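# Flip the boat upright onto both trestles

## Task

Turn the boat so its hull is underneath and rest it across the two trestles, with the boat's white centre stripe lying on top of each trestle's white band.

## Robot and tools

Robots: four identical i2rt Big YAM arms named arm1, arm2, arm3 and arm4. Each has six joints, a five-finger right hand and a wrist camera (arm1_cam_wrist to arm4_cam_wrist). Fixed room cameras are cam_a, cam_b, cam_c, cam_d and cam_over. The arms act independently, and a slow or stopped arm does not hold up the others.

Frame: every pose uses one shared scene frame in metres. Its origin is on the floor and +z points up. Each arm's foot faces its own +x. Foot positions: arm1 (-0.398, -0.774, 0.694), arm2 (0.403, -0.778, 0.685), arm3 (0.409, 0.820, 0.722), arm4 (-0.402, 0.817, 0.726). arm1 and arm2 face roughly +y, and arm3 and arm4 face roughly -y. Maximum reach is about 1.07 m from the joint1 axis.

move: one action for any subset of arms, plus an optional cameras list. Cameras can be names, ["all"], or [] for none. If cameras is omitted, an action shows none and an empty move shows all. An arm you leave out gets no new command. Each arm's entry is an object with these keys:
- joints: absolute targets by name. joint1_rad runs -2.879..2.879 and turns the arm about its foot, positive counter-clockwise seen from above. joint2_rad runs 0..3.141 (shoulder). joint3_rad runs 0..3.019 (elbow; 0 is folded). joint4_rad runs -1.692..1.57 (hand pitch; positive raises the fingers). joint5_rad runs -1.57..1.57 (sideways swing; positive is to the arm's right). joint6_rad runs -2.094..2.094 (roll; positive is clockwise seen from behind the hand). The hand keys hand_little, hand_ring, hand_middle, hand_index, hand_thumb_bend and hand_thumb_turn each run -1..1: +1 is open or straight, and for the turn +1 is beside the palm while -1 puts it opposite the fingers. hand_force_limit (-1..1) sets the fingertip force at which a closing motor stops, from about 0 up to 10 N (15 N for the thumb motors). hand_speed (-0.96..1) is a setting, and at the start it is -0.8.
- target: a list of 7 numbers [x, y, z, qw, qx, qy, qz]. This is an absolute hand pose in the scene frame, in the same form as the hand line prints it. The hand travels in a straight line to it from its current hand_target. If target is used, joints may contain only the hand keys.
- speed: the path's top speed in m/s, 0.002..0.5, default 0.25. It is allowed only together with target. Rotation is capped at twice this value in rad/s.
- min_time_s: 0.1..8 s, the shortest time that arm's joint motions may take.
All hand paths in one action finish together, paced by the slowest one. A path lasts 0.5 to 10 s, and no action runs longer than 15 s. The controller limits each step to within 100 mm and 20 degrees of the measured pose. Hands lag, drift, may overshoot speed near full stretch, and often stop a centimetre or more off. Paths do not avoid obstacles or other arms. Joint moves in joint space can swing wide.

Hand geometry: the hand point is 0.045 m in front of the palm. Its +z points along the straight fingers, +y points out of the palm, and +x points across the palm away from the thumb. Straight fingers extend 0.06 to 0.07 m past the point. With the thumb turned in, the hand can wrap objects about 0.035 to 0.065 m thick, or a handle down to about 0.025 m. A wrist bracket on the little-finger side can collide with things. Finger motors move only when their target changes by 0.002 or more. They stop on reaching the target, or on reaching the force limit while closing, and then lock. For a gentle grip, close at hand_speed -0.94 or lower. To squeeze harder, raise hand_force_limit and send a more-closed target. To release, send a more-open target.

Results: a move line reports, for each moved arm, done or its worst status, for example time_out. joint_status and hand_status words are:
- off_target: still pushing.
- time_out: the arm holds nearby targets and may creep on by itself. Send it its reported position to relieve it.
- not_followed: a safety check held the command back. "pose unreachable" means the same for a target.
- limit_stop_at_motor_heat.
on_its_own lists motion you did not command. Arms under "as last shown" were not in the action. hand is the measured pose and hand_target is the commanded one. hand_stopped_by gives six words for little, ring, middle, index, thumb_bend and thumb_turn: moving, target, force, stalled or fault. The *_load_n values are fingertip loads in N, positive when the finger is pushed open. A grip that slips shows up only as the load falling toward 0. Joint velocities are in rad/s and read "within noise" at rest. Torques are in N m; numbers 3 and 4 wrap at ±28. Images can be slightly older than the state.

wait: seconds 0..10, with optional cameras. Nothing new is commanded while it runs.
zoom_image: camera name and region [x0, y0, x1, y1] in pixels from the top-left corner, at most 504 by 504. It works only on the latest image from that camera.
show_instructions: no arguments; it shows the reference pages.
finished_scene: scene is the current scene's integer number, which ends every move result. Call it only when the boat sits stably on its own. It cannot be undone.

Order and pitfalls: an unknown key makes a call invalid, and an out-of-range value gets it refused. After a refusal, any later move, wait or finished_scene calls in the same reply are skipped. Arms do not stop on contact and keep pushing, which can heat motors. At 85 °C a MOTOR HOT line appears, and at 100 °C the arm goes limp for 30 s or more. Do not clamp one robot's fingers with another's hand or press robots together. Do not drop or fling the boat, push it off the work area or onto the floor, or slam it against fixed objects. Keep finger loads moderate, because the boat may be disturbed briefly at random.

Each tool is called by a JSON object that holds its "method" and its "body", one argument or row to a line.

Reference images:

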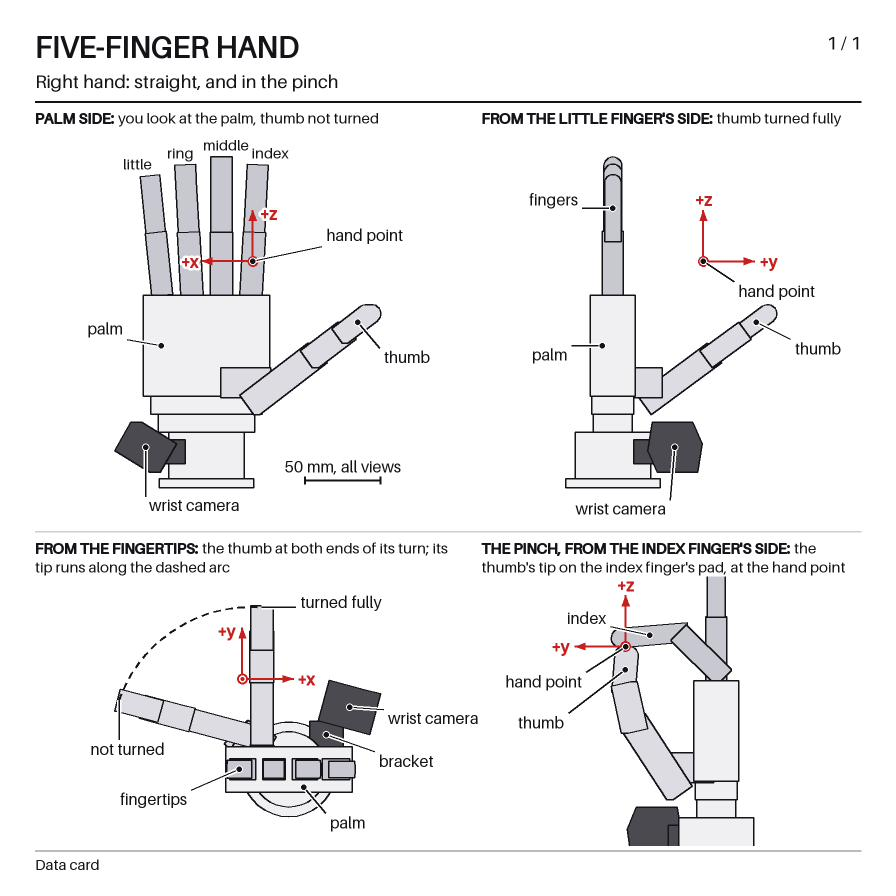

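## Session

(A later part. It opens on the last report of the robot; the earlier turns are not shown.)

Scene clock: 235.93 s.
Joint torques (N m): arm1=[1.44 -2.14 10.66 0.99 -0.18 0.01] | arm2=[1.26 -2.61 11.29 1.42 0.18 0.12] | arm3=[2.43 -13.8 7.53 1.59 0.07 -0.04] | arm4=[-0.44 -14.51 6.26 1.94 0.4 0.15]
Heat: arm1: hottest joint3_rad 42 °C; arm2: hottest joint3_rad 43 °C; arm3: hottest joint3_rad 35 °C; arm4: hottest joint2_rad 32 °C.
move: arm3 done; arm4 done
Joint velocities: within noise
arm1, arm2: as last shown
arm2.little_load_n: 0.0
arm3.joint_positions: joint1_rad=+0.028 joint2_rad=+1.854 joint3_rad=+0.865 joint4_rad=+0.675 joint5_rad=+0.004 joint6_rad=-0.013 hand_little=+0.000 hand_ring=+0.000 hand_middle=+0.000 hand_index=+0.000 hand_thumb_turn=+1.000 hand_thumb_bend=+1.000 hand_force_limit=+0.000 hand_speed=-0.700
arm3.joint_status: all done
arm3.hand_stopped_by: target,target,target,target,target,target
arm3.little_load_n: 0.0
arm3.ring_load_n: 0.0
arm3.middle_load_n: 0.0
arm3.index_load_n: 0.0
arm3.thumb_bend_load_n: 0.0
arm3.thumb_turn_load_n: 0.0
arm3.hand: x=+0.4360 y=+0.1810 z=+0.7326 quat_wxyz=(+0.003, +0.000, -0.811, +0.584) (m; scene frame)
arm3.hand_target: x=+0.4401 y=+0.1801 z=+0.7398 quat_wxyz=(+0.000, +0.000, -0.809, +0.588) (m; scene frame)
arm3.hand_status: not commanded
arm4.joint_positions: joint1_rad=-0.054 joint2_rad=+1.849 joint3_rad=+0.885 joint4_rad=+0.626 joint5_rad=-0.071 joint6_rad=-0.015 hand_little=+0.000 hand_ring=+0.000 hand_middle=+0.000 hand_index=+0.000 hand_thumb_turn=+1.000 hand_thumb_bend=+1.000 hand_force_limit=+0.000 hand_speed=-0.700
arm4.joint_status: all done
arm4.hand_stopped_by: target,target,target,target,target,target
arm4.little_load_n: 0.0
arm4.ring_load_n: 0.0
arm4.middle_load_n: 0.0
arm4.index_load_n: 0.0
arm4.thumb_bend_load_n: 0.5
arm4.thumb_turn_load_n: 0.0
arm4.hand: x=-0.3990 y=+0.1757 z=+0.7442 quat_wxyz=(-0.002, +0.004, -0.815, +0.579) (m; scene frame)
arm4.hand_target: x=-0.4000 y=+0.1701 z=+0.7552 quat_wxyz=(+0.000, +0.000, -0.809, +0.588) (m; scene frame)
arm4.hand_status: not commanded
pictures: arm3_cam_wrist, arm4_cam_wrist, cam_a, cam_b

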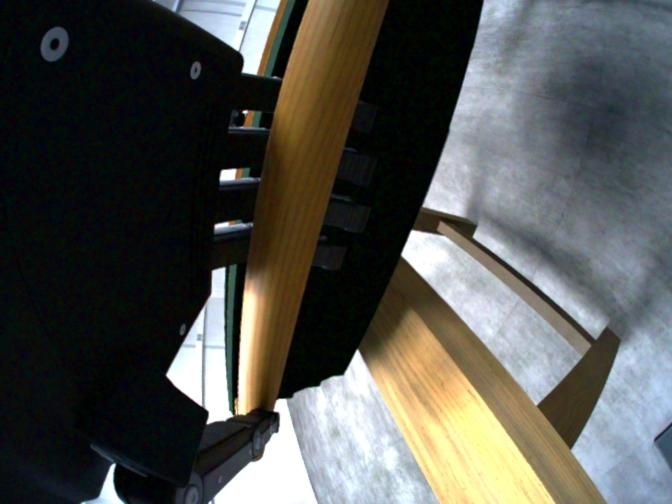

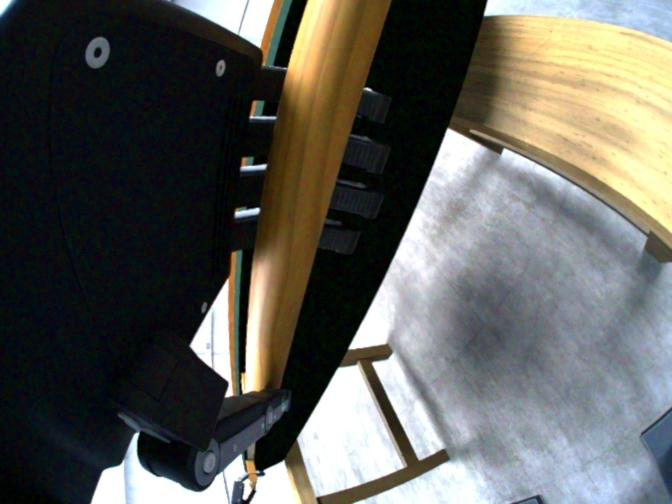

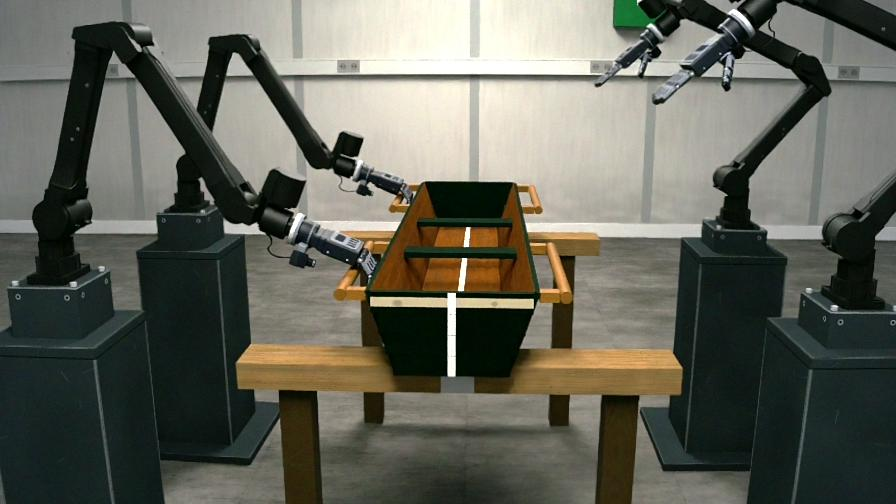

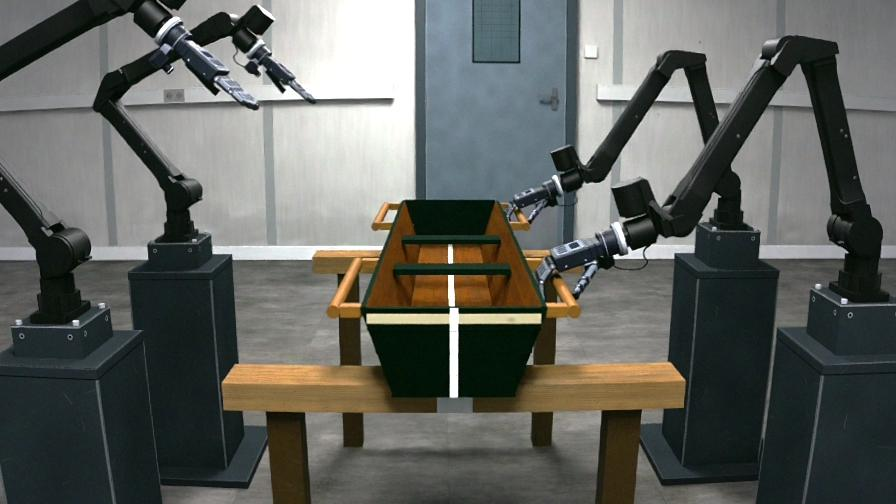

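{"method": "move", "body": {
  "arm4": {"target": [-0.40, 0.166, 0.86, 0, 0, -0.8090, 0.5878], "speed": 0.08},
  "arm3": {"target": [0.44, 0.172, 0.85, 0, 0, -0.8090, 0.5878], "speed": 0.08},
  "cameras": ["arm3_cam_wrist", "arm4_cam_wrist", "cam_a", "cam_b"]
}}

Scene clock: 238.33 s.
Joint torques (N m): arm1=[1.26 -2.73 10.86 1.1 -0.22 0.03] | arm2=[0.97 -2.84 11.15 1.51 0.17 0.09] | arm3=[2.49 -17.9 13.34 2.11 0.07 -0.02] | arm4=[-1.32 -18.67 11.81 2.07 0.02 0.12]
Heat: arm1: hottest joint3_rad 42 °C; arm2: hottest joint3_rad 43 °C; arm3: hottest joint3_rad 36 °C; arm4: hottest joint2_rad 32 °C.
move: arm3 off_target; arm4 off_target
Joint velocities: within noise
arm1, arm2: as last shown
arm1.middle_load_n: -0.5
arm3.joint_positions: joint1_rad=+0.028 joint2_rad=+1.691 joint3_rad=+0.896 joint4_rad=+0.349 joint5_rad=+0.005 joint6_rad=-0.013 hand_little=+0.000 hand_ring=+0.000 hand_middle=+0.001 hand_index=+0.000 hand_thumb_turn=+1.000 hand_thumb_bend=+1.000 hand_force_limit=+0.000 hand_speed=-0.700
arm3.joint_status: not commanded
arm3.hand_stopped_by: target,target,target,target,target,target
arm3.little_load_n: 0.0
arm3.ring_load_n: 3.0
arm3.middle_load_n: 6.0
arm3.index_load_n: 0.0
arm3.thumb_bend_load_n: 0.0
arm3.thumb_turn_load_n: 0.0
arm3.hand: x=+0.4355 y=+0.2016 z=+0.7727 quat_wxyz=(+0.003, +0.000, -0.848, +0.530) (m; scene frame)
arm3.hand_target: x=+0.4401 y=+0.1759 z=+0.8495 quat_wxyz=(-0.001, +0.000, -0.809, +0.588) (m; scene frame)
arm3.hand_status: off_target (0.083 m and 8.0 deg from the pose sent, 0.118 m and 0.6 deg at the start)
arm4.joint_positions: joint1_rad=-0.054 joint2_rad=+1.686 joint3_rad=+0.906 joint4_rad=+0.334 joint5_rad=-0.063 joint6_rad=-0.015 hand_little=+0.000 hand_ring=+0.000 hand_middle=+0.001 hand_index=+0.000 hand_thumb_turn=+1.000 hand_thumb_bend=+1.000 hand_force_limit=+0.000 hand_speed=-0.700
arm4.joint_status: not commanded
arm4.hand_stopped_by: target,target,target,target,target,target
arm4.little_load_n: 0.0
arm4.ring_load_n: 1.0
arm4.middle_load_n: 7.0
arm4.index_load_n: 0.5
arm4.thumb_bend_load_n: 0.0
arm4.thumb_turn_load_n: 0.0
arm4.hand: x=-0.3988 y=+0.1971 z=+0.7879 quat_wxyz=(-0.002, -0.001, -0.845, +0.534) (m; scene frame)
arm4.hand_target: x=-0.3997 y=+0.1703 z=+0.8601 quat_wxyz=(+0.000, +0.000, -0.809, +0.588) (m; scene frame)
arm4.hand_status: off_target (0.079 m and 7.4 deg from the pose sent, 0.116 m and 1.3 deg at the start)
pictures: arm3_cam_wrist, arm4_cam_wrist, cam_a, cam_b

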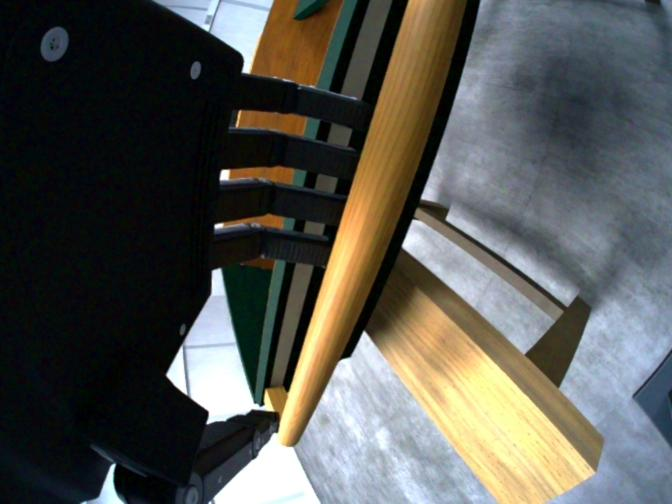

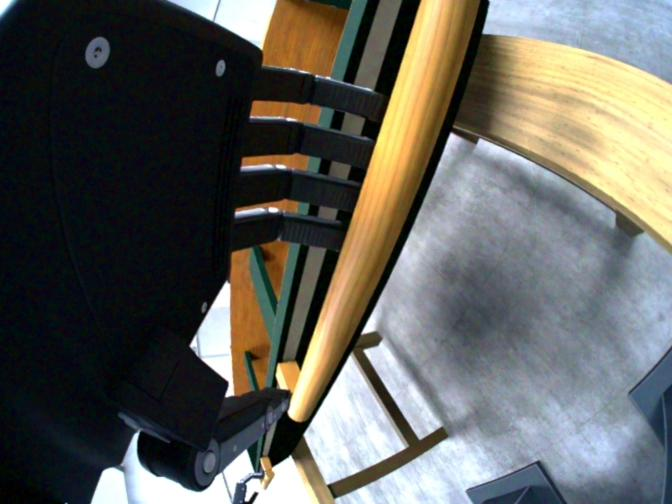

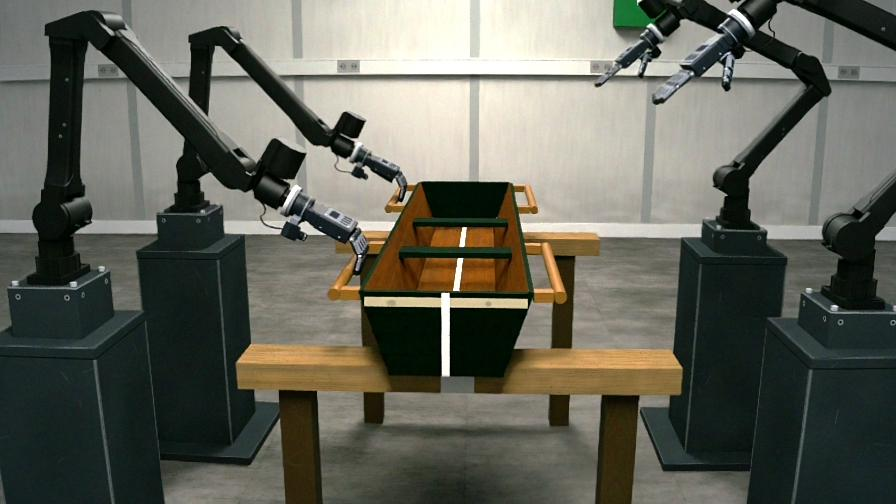

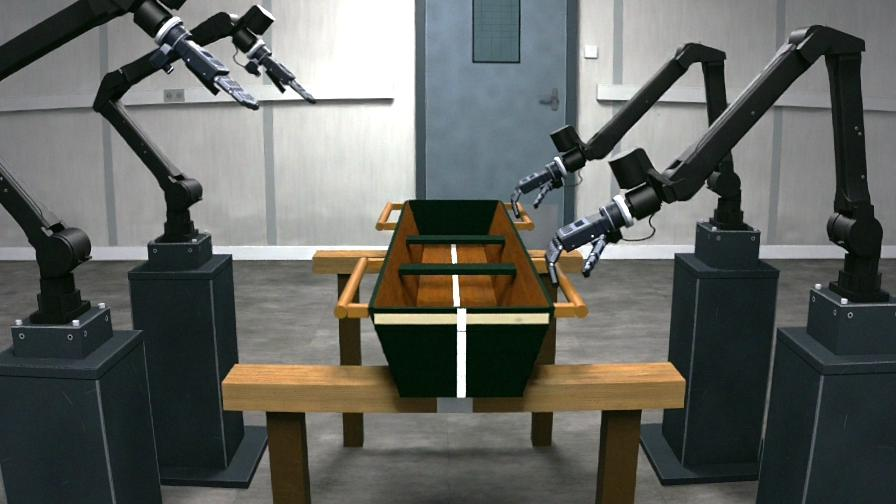

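{"method": "move", "body": {
  "arm4": {"target": [-0.40, 0.182, 0.757, 0, 0, -0.8090, 0.5878], "speed": 0.06},
  "arm3": {"target": [0.44, 0.188, 0.742, 0, 0, -0.8090, 0.5878], "speed": 0.06},
  "cameras": ["arm3_cam_wrist", "arm4_cam_wrist", "cam_a", "cam_b"]
}}

Scene clock: 242.23 s.
Joint torques (N m): arm1=[1.14 -2.49 10.77 1.21 -0.27 0] | arm2=[1.08 -2.67 11.17 1.32 0.19 0.09] | arm3=[2.37 -11.28 7.64 2.54 0.03 -0.03] | arm4=[-1.08 -12.75 5.2 2.39 0.07 0.13]
Heat: arm1: hottest joint3_rad 42 °C; arm2: hottest joint3_rad 43 °C; arm3: hottest joint3_rad 36 °C; arm4: hottest joint2_rad 33 °C.
move: arm3 done; arm4 done
Joint velocities: within noise
arm1.joint_positions: joint1_rad=-0.160 joint2_rad=+0.845 joint3_rad=+1.270 joint4_rad=-1.151 joint5_rad=-0.115 joint6_rad=-0.106 hand_little=+1.000 hand_ring=+1.000 hand_middle=+1.000 hand_index=+1.000 hand_thumb_turn=+1.000 hand_thumb_bend=+1.000 hand_force_limit=+0.000 hand_speed=-0.500
arm1.joint_status: not commanded
arm1.hand_stopped_by: target,target,target,target,target,target
arm1.little_load_n: 0.0
arm1.ring_load_n: 0.0
arm1.middle_load_n: 0.0
arm1.index_load_n: -0.5
arm1.thumb_bend_load_n: 0.0
arm1.thumb_turn_load_n: 0.0
arm1.hand: x=-0.3898 y=-0.4485 z=+1.0899 quat_wxyz=(-0.416, +0.909, +0.000, -0.004) (m; scene frame)
arm1.hand_target: x=-0.3861 y=-0.4501 z=+1.1000 quat_wxyz=(-0.423, +0.906, +0.000, +0.000) (m; scene frame)
arm1.hand_status: not commanded
arm2.joint_positions: joint1_rad=+0.049 joint2_rad=+0.865 joint3_rad=+1.293 joint4_rad=-1.161 joint5_rad=+0.035 joint6_rad=+0.019 hand_little=+1.000 hand_ring=+1.000 hand_middle=+1.000 hand_index=+1.000 hand_thumb_turn=+1.000 hand_thumb_bend=+1.000 hand_force_limit=+0.000 hand_speed=-0.500
arm2.joint_status: not commanded
arm2.hand_stopped_by: target,target,target,target,target,target
arm2.little_load_n: 0.0
arm2.ring_load_n: 0.0
arm2.middle_load_n: 0.0
arm2.index_load_n: 0.0
arm2.thumb_bend_load_n: 0.0
arm2.thumb_turn_load_n: 0.0
arm2.hand: x=+0.3675 y=-0.4484 z=+1.0867 quat_wxyz=(-0.413, +0.911, +0.000, +0.003) (m; scene frame)
arm2.hand_target: x=+0.3641 y=-0.4502 z=+1.0997 quat_wxyz=(-0.422, +0.906, +0.000, +0.000) (m; scene frame)
arm2.hand_status: not commanded
arm3.joint_positions: joint1_rad=+0.028 joint2_rad=+1.808 joint3_rad=+0.842 joint4_rad=+0.655 joint5_rad=+0.005 joint6_rad=-0.013 hand_little=+0.000 hand_ring=+0.000 hand_middle=+0.000 hand_index=+0.000 hand_thumb_turn=+1.000 hand_thumb_bend=+1.000 hand_force_limit=+0.000 hand_speed=-0.700
arm3.joint_status: not commanded
arm3.hand_stopped_by: target,target,target,target,target,target
arm3.little_load_n: 0.0
arm3.ring_load_n: 0.0
arm3.middle_load_n: 0.0
arm3.index_load_n: 0.0
arm3.thumb_bend_load_n: 0.0
arm3.thumb_turn_load_n: 0.0
arm3.hand: x=+0.4357 y=+0.1889 z=+0.7464 quat_wxyz=(+0.003, +0.000, -0.810, +0.586) (m; scene frame)
arm3.hand_target: x=+0.4401 y=+0.1881 z=+0.7421 quat_wxyz=(+0.000, +0.000, -0.809, +0.588) (m; scene frame)
arm3.hand_status: done (0.006 m and 0.4 deg from the pose sent, 0.034 m and 8.0 deg at the start)
arm4.joint_positions: joint1_rad=-0.054 joint2_rad=+1.802 joint3_rad=+0.865 joint4_rad=+0.614 joint5_rad=-0.065 joint6_rad=-0.014 hand_little=+0.000 hand_ring=+0.000 hand_middle=+0.000 hand_index=+0.000 hand_thumb_turn=+1.000 hand_thumb_bend=+1.000 hand_force_limit=+0.000 hand_speed=-0.700
arm4.joint_status: not commanded
arm4.hand_stopped_by: target,target,target,target,target,target
arm4.little_load_n: 0.0
arm4.ring_load_n: 0.0
arm4.middle_load_n: 0.0
arm4.index_load_n: 0.0
arm4.thumb_bend_load_n: 0.0
arm4.thumb_turn_load_n: 0.0
arm4.hand: x=-0.3995 y=+0.1815 z=+0.7610 quat_wxyz=(+0.000, +0.001, -0.811, +0.585) (m; scene frame)
arm4.hand_target: x=-0.4000 y=+0.1821 z=+0.7571 quat_wxyz=(+0.000, +0.000, -0.809, +0.588) (m; scene frame)
arm4.hand_status: done (0.004 m and 0.4 deg from the pose sent, 0.034 m and 7.4 deg at the start)
pictures: arm3_cam_wrist, arm4_cam_wrist, cam_a, cam_b

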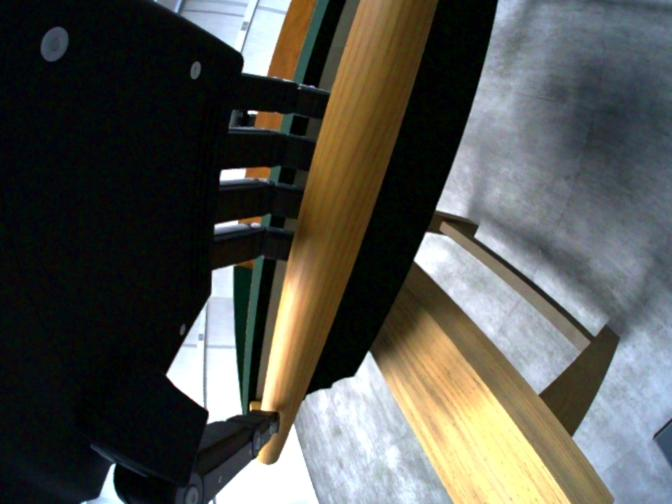

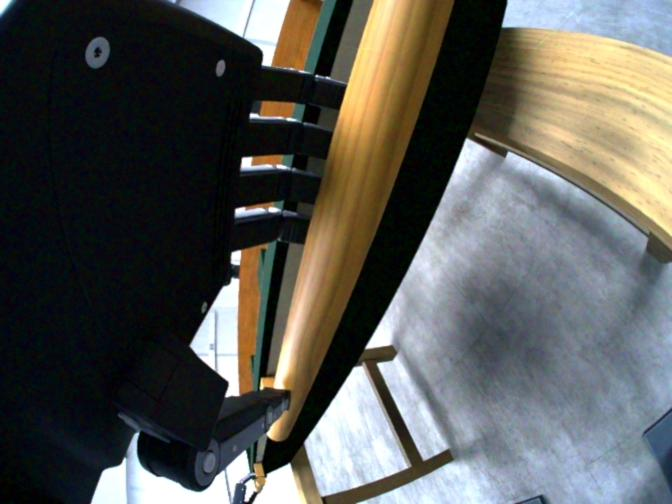

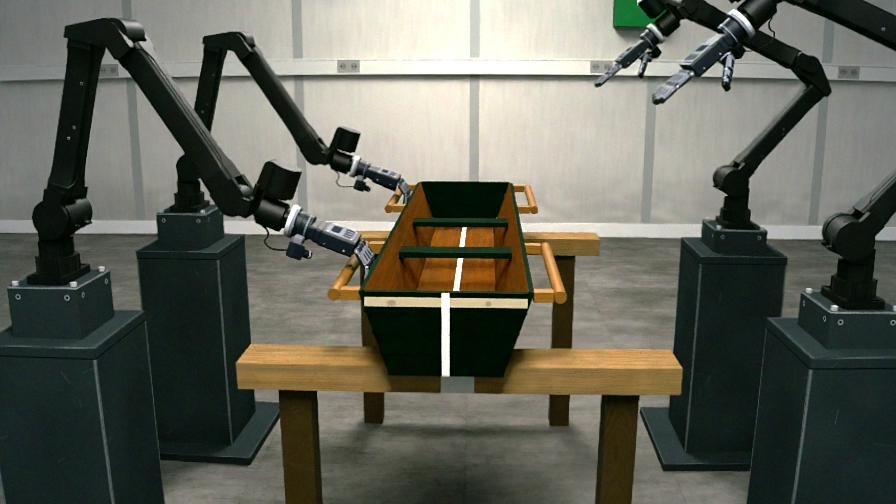

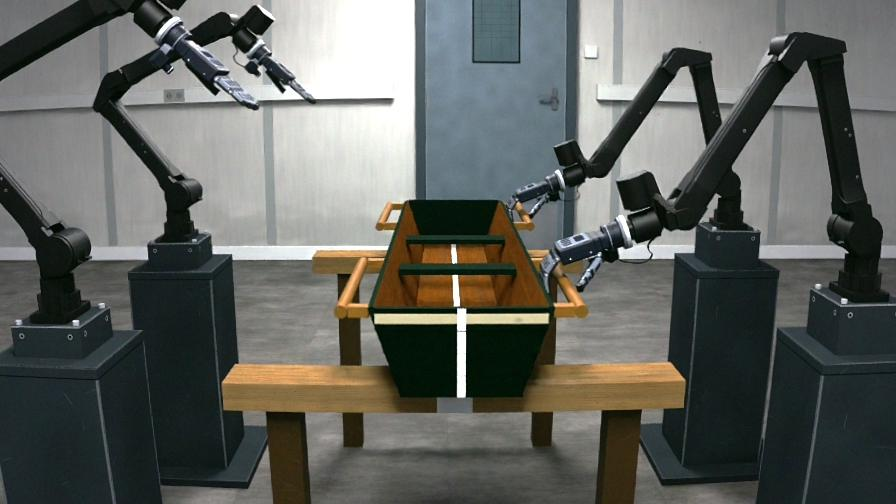

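{"method": "move", "body": {
  "arm4": {"target": [-0.40, 0.184, 0.742, 0, 0, -0.8090, 0.5878], "speed": 0.06},
  "arm3": {"target": [0.44, 0.190, 0.724, 0, 0, -0.8090, 0.5878], "speed": 0.06}
}}

{"method": "move", "body": {
  "arm4": {"joints": {"hand_little": -0.98, "hand_ring": -0.98, "hand_middle": -0.98, "hand_index": -0.98, "hand_speed": -0.85, "hand_force_limit": 0.3}},
  "arm3": {"joints": {"hand_little": -0.98, "hand_ring": -0.98, "hand_middle": -0.98, "hand_index": -0.98, "hand_speed": -0.85, "hand_force_limit": 0.3}},
  "cameras": ["arm3_cam_wrist", "arm4_cam_wrist", "cam_a", "cam_b"]
}}

Scene clock: 243.80 s.
Joint torques (N m): arm1=[1.55 -2.96 10.7 1.18 -0.22 0.01] | arm2=[1.73 -2.26 11.36 1.59 0.15 0.13] | arm3=[2.37 -9.64 7.31 2.15 0.06 -0.1] | arm4=[-1.9 -11.34 4.96 2.21 0.35 0.04]
Heat: arm1: hottest joint3_rad 42 °C; arm2: hottest joint3_rad 43 °C; arm3: hottest joint3_rad 36 °C; arm4: hottest joint2_rad 33 °C.
move: arm3 off_target; arm4 off_target
Joint velocities: within noise
arm1, arm2: as last shown
arm1.middle_load_n: -0.5
arm1.index_load_n: 0.0
arm1.thumb_turn_load_n: -0.5
arm3.joint_positions: joint1_rad=+0.028 joint2_rad=+1.826 joint3_rad=+0.833 joint4_rad=+0.717 joint5_rad=+0.004 joint6_rad=-0.006 hand_little=+0.000 hand_ring=+0.000 hand_middle=+0.000 hand_index=+0.000 hand_thumb_turn=+1.000 hand_thumb_bend=+1.000 hand_force_limit=+0.000 hand_speed=-0.700
arm3.joint_status: not commanded
arm3.hand_stopped_by: target,target,target,target,target,target
arm3.little_load_n: 0.0
arm3.ring_load_n: 0.0
arm3.middle_load_n: -0.5
arm3.index_load_n: 0.0
arm3.thumb_bend_load_n: 0.5
arm3.thumb_turn_load_n: 0.0
arm3.hand: x=+0.4363 y=+0.1867 z=+0.7458 quat_wxyz=(+0.001, -0.003, -0.800, +0.600) (m; scene frame)
arm3.hand_target: x=+0.4400 y=+0.1908 z=+0.7246 quat_wxyz=(+0.000, +0.000, -0.809, +0.588) (m; scene frame)
arm3.hand_status: off_target (0.022 m and 1.7 deg from the pose sent, 0.023 m and 0.4 deg at the start)
arm4.joint_positions: joint1_rad=-0.054 joint2_rad=+1.817 joint3_rad=+0.853 joint4_rad=+0.666 joint5_rad=-0.071 joint6_rad=-0.003 hand_little=+0.000 hand_ring=+0.000 hand_middle=+0.000 hand_index=+0.000 hand_thumb_turn=+1.000 hand_thumb_bend=+1.000 hand_force_limit=+0.000 hand_speed=-0.700
arm4.joint_status: not commanded
arm4.hand_stopped_by: target,target,target,target,target,target
arm4.little_load_n: 0.0
arm4.ring_load_n: 0.0
arm4.middle_load_n: 0.0
arm4.index_load_n: 0.0
arm4.thumb_bend_load_n: 1.0
arm4.thumb_turn_load_n: 0.5
arm4.hand: x=-0.3977 y=+0.1807 z=+0.7596 quat_wxyz=(-0.005, +0.000, -0.803, +0.596) (m; scene frame)
arm4.hand_target: x=-0.4000 y=+0.1845 z=+0.7423 quat_wxyz=(+0.000, +0.000, -0.809, +0.588) (m; scene frame)
arm4.hand_status: off_target (0.018 m and 1.3 deg from the pose sent, 0.019 m and 0.4 deg at the start)
pictures: none

Scene clock: 246.37 s.
Joint torques (N m): arm1=[0.67 -2.55 10.76 1.13 -0.29 0.01] | arm2=[1.79 -1.9 11.32 1.43 0.14 0.09] | arm3=[2.67 -10.23 7.19 1.68 0.7 -0.11] | arm4=[-0.97 -11.63 5.08 1.77 0.76 0.03]
Heat: arm1: hottest joint3_rad 42 °C; arm2: hottest joint3_rad 43 °C; arm3: hottest joint3_rad 35 °C; arm4: hottest joint2_rad 33 °C.
move: arm3 off_target; arm4 off_target
Joint velocities: within noise
arm1, arm2: as last shown
arm1.middle_load_n: 0.0
arm1.thumb_turn_load_n: 0.0
arm2.ring_load_n: -0.5
arm3.joint_positions: joint1_rad=+0.024 joint2_rad=+1.834 joint3_rad=+0.833 joint4_rad=+0.729 joint5_rad=-0.011 joint6_rad=-0.005 hand_little=-0.414 hand_ring=-0.399 hand_middle=-0.399 hand_index=-0.386 hand_thumb_turn=+1.000 hand_thumb_bend=+1.001 hand_force_limit=+0.300 hand_speed=-0.850
arm3.joint_status: hand_little off_target (ended at -0.414, target -0.980); hand_ring off_target (ended at -0.399, target -0.980); hand_middle off_target (ended at -0.399, target -0.980); hand_index off_target (ended at -0.386, target -0.980); the others done
arm3.hand_stopped_by: force,force,force,force,target,target
arm3.little_load_n: 8.0
arm3.ring_load_n: 4.0
arm3.middle_load_n: 5.0
arm3.index_load_n: 1.0
arm3.thumb_bend_load_n: 2.5
arm3.thumb_turn_load_n: 0.5
arm3.hand: x=+0.4366 y=+0.1860 z=+0.7442 quat_wxyz=(-0.004, +0.000, -0.799, +0.602) (m; scene frame)
arm3.hand_target: x=+0.4398 y=+0.1909 z=+0.7245 quat_wxyz=(+0.000, +0.000, -0.809, +0.588) (m; scene frame)
arm3.hand_status: not commanded
arm4.joint_positions: joint1_rad=-0.057 joint2_rad=+1.824 joint3_rad=+0.853 joint4_rad=+0.678 joint5_rad=-0.084 joint6_rad=-0.001 hand_little=-0.470 hand_ring=-0.442 hand_middle=-0.428 hand_index=-0.414 hand_thumb_turn=+1.000 hand_thumb_bend=+1.000 hand_force_limit=+0.300 hand_speed=-0.850
arm4.joint_status: hand_little off_target (ended at -0.470, target -0.980); hand_ring off_target (ended at -0.442, target -0.980); hand_middle off_target (ended at -0.428, target -0.980); hand_index off_target (ended at -0.414, target -0.980); the others done
arm4.hand_stopped_by: force,force,force,force,target,target
arm4.little_load_n: 8.5
arm4.ring_load_n: 3.0
arm4.middle_load_n: 1.5
arm4.index_load_n: 2.0
arm4.thumb_bend_load_n: 2.0
arm4.thumb_turn_load_n: 0.5
arm4.hand: x=-0.3974 y=+0.1802 z=+0.7584 quat_wxyz=(-0.010, +0.001, -0.802, +0.598) (m; scene frame)
arm4.hand_target: x=-0.3999 y=+0.1845 z=+0.7423 quat_wxyz=(+0.000, +0.000, -0.809, +0.588) (m; scene frame)
arm4.hand_status: not commanded
pictures: arm3_cam_wrist, arm4_cam_wrist, cam_a, cam_b

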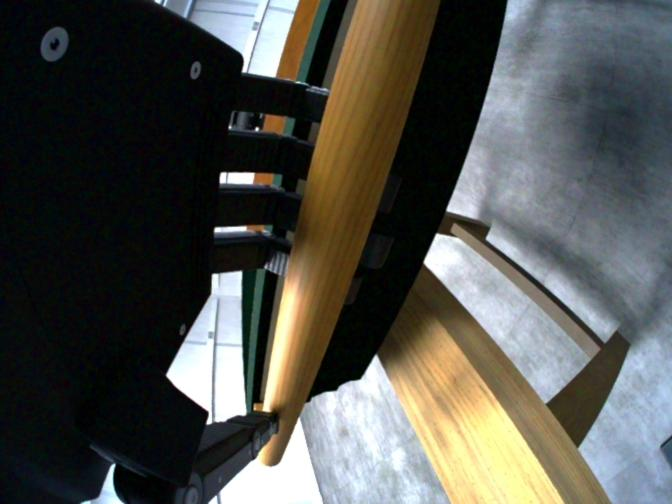

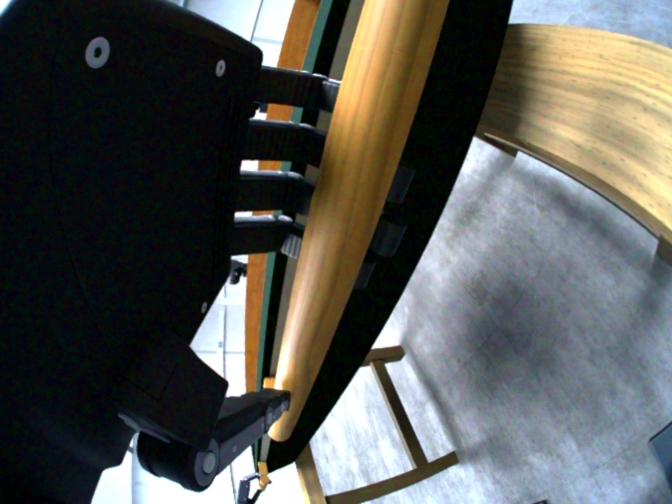

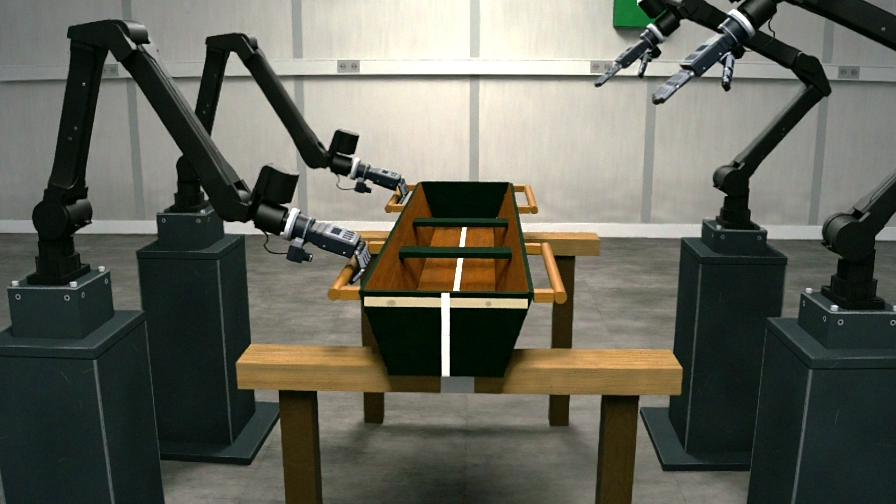

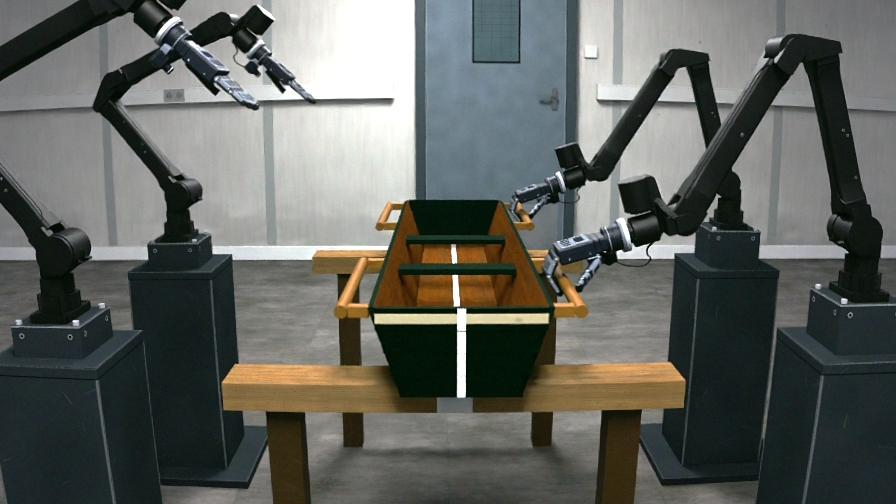

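{"method": "move", "body": {
  "arm4": {"joints": {"hand_little": 0.0, "hand_ring": 0.0, "hand_middle": 0.0, "hand_index": 0.0, "hand_speed": -0.7}},
  "arm3": {"joints": {"hand_little": 0.0, "hand_ring": 0.0, "hand_middle": 0.0, "hand_index": 0.0, "hand_speed": -0.7}}
}}

{"method": "move", "body": {
  "arm4": {"target": [-0.40, 0.190, 0.765, 0, 0, -0.7071, 0.7071], "speed": 0.08},
  "arm3": {"target": [0.44, 0.195, 0.748, 0, 0, -0.7071, 0.7071], "speed": 0.08},
  "cameras": ["arm3_cam_wrist", "arm4_cam_wrist", "cam_a", "cam_b"]
}}

Scene clock: 250.10 s.
Joint torques (N m): arm1=[1.2 -2.9 10.65 1.16 -0.2 0.02] | arm2=[0.97 -2.78 11.33 1.51 0.12 0.1] | arm3=[2.73 -10.23 7.34 1.68 0.43 -0.23] | arm4=[-1.14 -12.22 5.27 1.99 0.71 -0.02]
Heat: arm1: hottest joint3_rad 42 °C; arm2: hottest joint3_rad 43 °C; arm3: hottest joint3_rad 35 °C; arm4: hottest joint2_rad 33 °C.
move: arm3 done; arm4 done
Joint velocities: within noise
arm1, arm2: as last shown
arm2.ring_load_n: 0.0
arm3.joint_positions: joint1_rad=+0.024 joint2_rad=+1.833 joint3_rad=+0.832 joint4_rad=+0.730 joint5_rad=-0.005 joint6_rad=+0.007 hand_little=+0.000 hand_ring=+0.000 hand_middle=+0.000 hand_index=+0.000 hand_thumb_turn=+1.000 hand_thumb_bend=+1.000 hand_force_limit=+0.300 hand_speed=-0.700
arm3.joint_status: all done
arm3.hand_stopped_by: target,target,target,target,target,target
arm3.little_load_n: 0.0
arm3.ring_load_n: 0.0
arm3.middle_load_n: 0.0
arm3.index_load_n: 0.0
arm3.thumb_bend_load_n: 1.0
arm3.thumb_turn_load_n: 0.5
arm3.hand: x=+0.4361 y=+0.1863 z=+0.7442 quat_wxyz=(-0.005, -0.007, -0.799, +0.602) (m; scene frame)
arm3.hand_target: x=+0.4399 y=+0.1908 z=+0.7246 quat_wxyz=(+0.000, +0.000, -0.809, +0.588) (m; scene frame)
arm3.hand_status: not commanded
arm4.joint_positions: joint1_rad=-0.057 joint2_rad=+1.823 joint3_rad=+0.853 joint4_rad=+0.678 joint5_rad=-0.082 joint6_rad=+0.006 hand_little=+0.000 hand_ring=+0.000 hand_middle=+0.000 hand_index=+0.000 hand_thumb_turn=+1.000 hand_thumb_bend=+1.000 hand_force_limit=+0.300 hand_speed=-0.700
arm4.joint_status: all done
arm4.hand_stopped_by: target,target,target,target,target,target
arm4.little_load_n: 0.0
arm4.ring_load_n: -0.5
arm4.middle_load_n: 0.0
arm4.index_load_n: 0.0
arm4.thumb_bend_load_n: 1.0
arm4.thumb_turn_load_n: 0.5
arm4.hand: x=-0.3974 y=+0.1804 z=+0.7584 quat_wxyz=(-0.011, -0.002, -0.802, +0.598) (m; scene frame)
arm4.hand_target: x=-0.3999 y=+0.1845 z=+0.7423 quat_wxyz=(+0.000, +0.000, -0.809, +0.588) (m; scene frame)
arm4.hand_status: not commanded
pictures: none

Scene clock: 252.77 s.
Joint torques (N m): arm1=[1.26 -2.37 10.71 1.2 -0.24 -0.01] | arm2=[1.26 -2.49 11.32 1.43 0.19 0.07] | arm3=[2.67 -10.93 5.22 2.56 -0.02 -0.22] | arm4=[-1.61 -12.81 3.33 2.67 0.14 0.13]
Heat: arm1: hottest joint3_rad 42 °C; arm2: hottest joint3_rad 43 °C; arm3: hottest joint3_rad 35 °C; arm4: hottest joint2_rad 33 °C.
move: arm3 done; arm4 done
Joint velocities: within noise
arm1, arm2: as last shown
arm3.joint_positions: joint1_rad=+0.024 joint2_rad=+1.962 joint3_rad=+0.736 joint4_rad=+1.235 joint5_rad=+0.003 joint6_rad=+0.005 hand_little=+0.000 hand_ring=+0.000 hand_middle=+0.000 hand_index=+0.000 hand_thumb_turn=+1.000 hand_thumb_bend=+1.000 hand_force_limit=+0.300 hand_speed=-0.700
arm3.joint_status: not commanded
arm3.hand_stopped_by: target,target,target,target,target,target
arm3.little_load_n: 0.0
arm3.ring_load_n: 0.0
arm3.middle_load_n: 0.0
arm3.index_load_n: 0.0
arm3.thumb_bend_load_n: 0.0
arm3.thumb_turn_load_n: 0.0
arm3.hand: x=+0.4345 y=+0.1929 z=+0.7549 quat_wxyz=(-0.001, -0.009, -0.707, +0.708) (m; scene frame)
arm3.hand_target: x=+0.4399 y=+0.1951 z=+0.7482 quat_wxyz=(+0.000, +0.000, -0.707, +0.707) (m; scene frame)
arm3.hand_status: done (0.009 m and 1.0 deg from the pose sent, 0.010 m and 16.1 deg at the start)
arm4.joint_positions: joint1_rad=-0.057 joint2_rad=+1.947 joint3_rad=+0.746 joint4_rad=+1.188 joint5_rad=-0.069 joint6_rad=+0.006 hand_little=+0.000 hand_ring=+0.000 hand_middle=+0.000 hand_index=+0.000 hand_thumb_turn=+1.000 hand_thumb_bend=+1.000 hand_force_limit=+0.300 hand_speed=-0.700
arm4.joint_status: not commanded
arm4.hand_stopped_by: target,target,target,target,target,target
arm4.little_load_n: 0.0
arm4.ring_load_n: 0.0
arm4.middle_load_n: 0.0
arm4.index_load_n: 0.0
arm4.thumb_bend_load_n: 0.0
arm4.thumb_turn_load_n: 0.0
arm4.hand: x=-0.3991 y=+0.1882 z=+0.7650 quat_wxyz=(+0.000, +0.002, -0.711, +0.703) (m; scene frame)
arm4.hand_target: x=-0.3999 y=+0.1901 z=+0.7650 quat_wxyz=(+0.000, +0.000, -0.707, +0.707) (m; scene frame)
arm4.hand_status: done (0.002 m and 0.7 deg from the pose sent, 0.012 m and 16.6 deg at the start)
pictures: arm3_cam_wrist, arm4_cam_wrist, cam_a, cam_b

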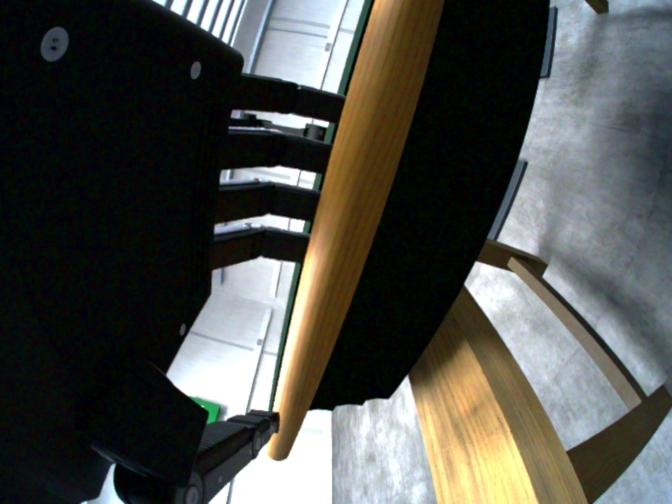

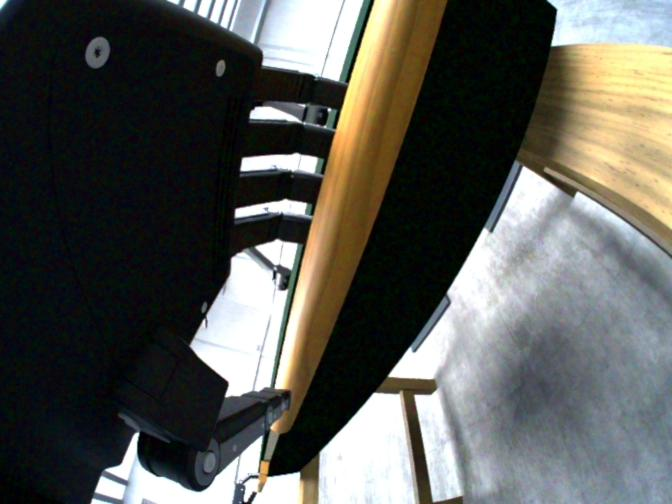

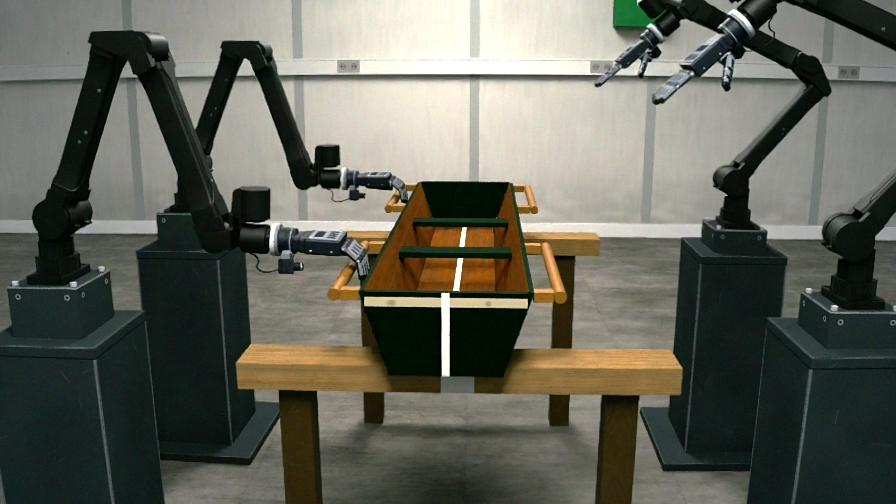

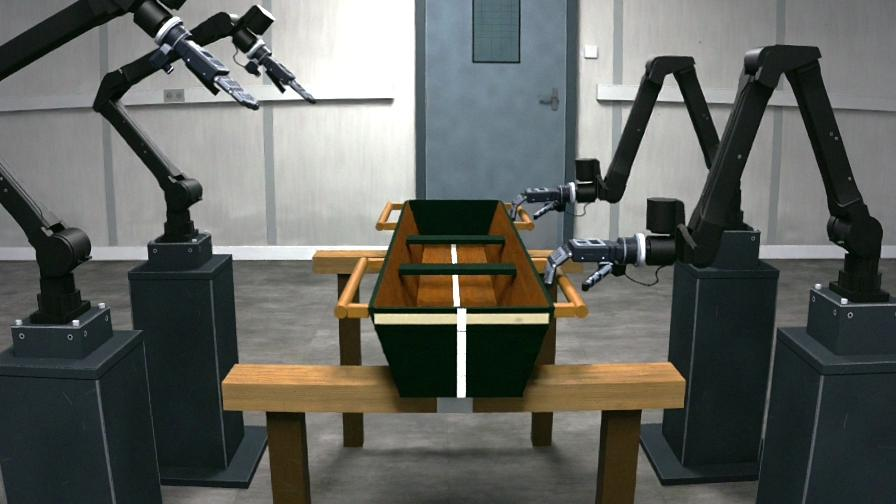

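{"method": "move", "body": {
  "arm3": {"target":[0.4345,0.186,0.775,0,0,-0.6756,0.7373],"speed":0.1},
  "arm4": {"target":[-0.399,0.181,0.787,0,0,-0.6756,0.7373],"speed":0.1},
  "cameras": ["arm3_cam_wrist","arm4_cam_wrist"]
}}

Scene clock: 256.13 s.
Joint torques (N m): arm1=[0.67 -2.32 10.69 1.14 -0.18 -0.05] | arm2=[1.38 -3.6 11.19 1.44 0.15 0.05] | arm3=[1.61 -11.28 6.35 2.5 -0.08 -0.22] | arm4=[-0.73 -13.1 4.72 2.74 0.24 0.21]
Heat: arm1: hottest joint3_rad 42 °C; arm2: hottest joint3_rad 43 °C; arm3: hottest joint3_rad 35 °C; arm4: hottest joint2_rad 33 °C.
move: arm3 done; arm4 done
Joint velocities: within noise
arm1, arm2: as last shown
arm1.thumb_bend_load_n: -0.5
arm3.joint_positions: joint1_rad=+0.024 joint2_rad=+1.962 joint3_rad=+0.736 joint4_rad=+1.305 joint5_rad=-0.009 joint6_rad=+0.005 hand_little=+0.000 hand_ring=+0.000 hand_middle=+0.000 hand_index=+0.000 hand_thumb_turn=+1.000 hand_thumb_bend=+1.000 hand_force_limit=+0.300 hand_speed=-0.700
arm3.joint_status: not commanded
arm3.hand_stopped_by: target,target,target,target,target,target
arm3.little_load_n: 0.0
arm3.ring_load_n: 0.0
arm3.middle_load_n: 0.0
arm3.index_load_n: 0.0
arm3.thumb_bend_load_n: 0.0
arm3.thumb_turn_load_n: 0.0
arm3.hand: x=+0.4366 y=+0.1897 z=+0.7737 quat_wxyz=(-0.005, -0.004, -0.682, +0.732) (m; scene frame)
arm3.hand_target: x=+0.4345 y=+0.1860 z=+0.7751 quat_wxyz=(+0.000, +0.000, -0.676, +0.737) (m; scene frame)
arm3.hand_status: done (0.004 m and 1.2 deg from the pose sent, 0.021 m and 5.0 deg at the start)
arm4.joint_positions: joint1_rad=-0.057 joint2_rad=+1.957 joint3_rad=+0.746 joint4_rad=+1.272 joint5_rad=-0.068 joint6_rad=+0.006 hand_little=+0.000 hand_ring=+0.000 hand_middle=+0.000 hand_index=+0.000 hand_thumb_turn=+1.000 hand_thumb_bend=+1.000 hand_force_limit=+0.300 hand_speed=-0.700
arm4.joint_status: not commanded
arm4.hand_stopped_by: target,target,target,target,target,target
arm4.little_load_n: 0.0
arm4.ring_load_n: 0.0
arm4.middle_load_n: 0.0
arm4.index_load_n: 0.0
arm4.thumb_bend_load_n: 0.5
arm4.thumb_turn_load_n: 0.0
arm4.hand: x=-0.3995 y=+0.1845 z=+0.7814 quat_wxyz=(+0.002, +0.003, -0.685, +0.729) (m; scene frame)
arm4.hand_target: x=-0.3989 y=+0.1812 z=+0.7869 quat_wxyz=(+0.000, +0.000, -0.676, +0.737) (m; scene frame)
arm4.hand_status: done (0.007 m and 1.5 deg from the pose sent, 0.023 m and 5.7 deg at the start)
pictures: arm3_cam_wrist, arm4_cam_wrist

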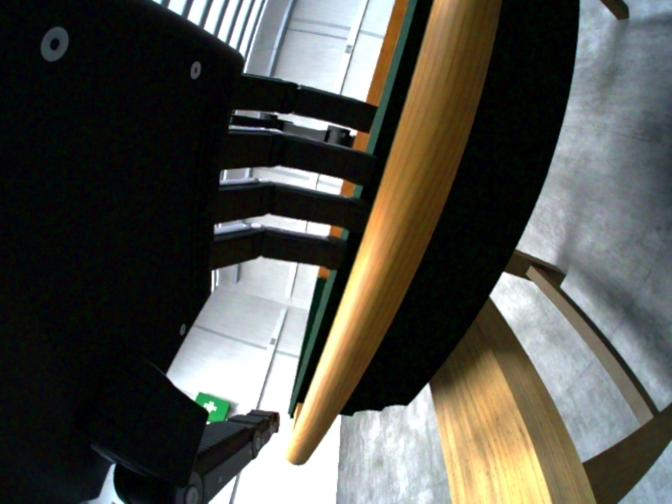

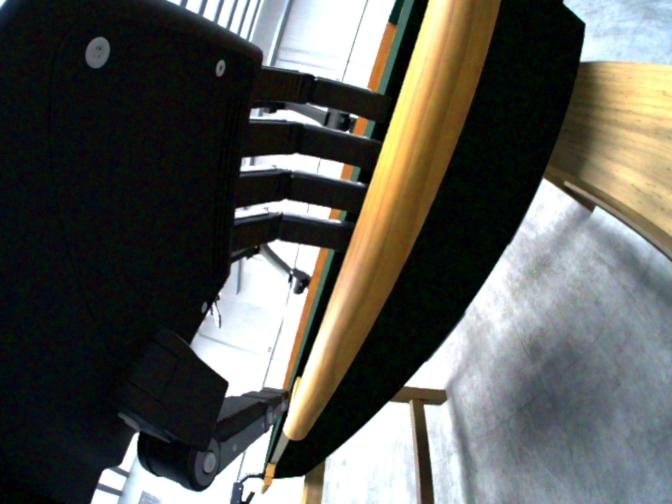

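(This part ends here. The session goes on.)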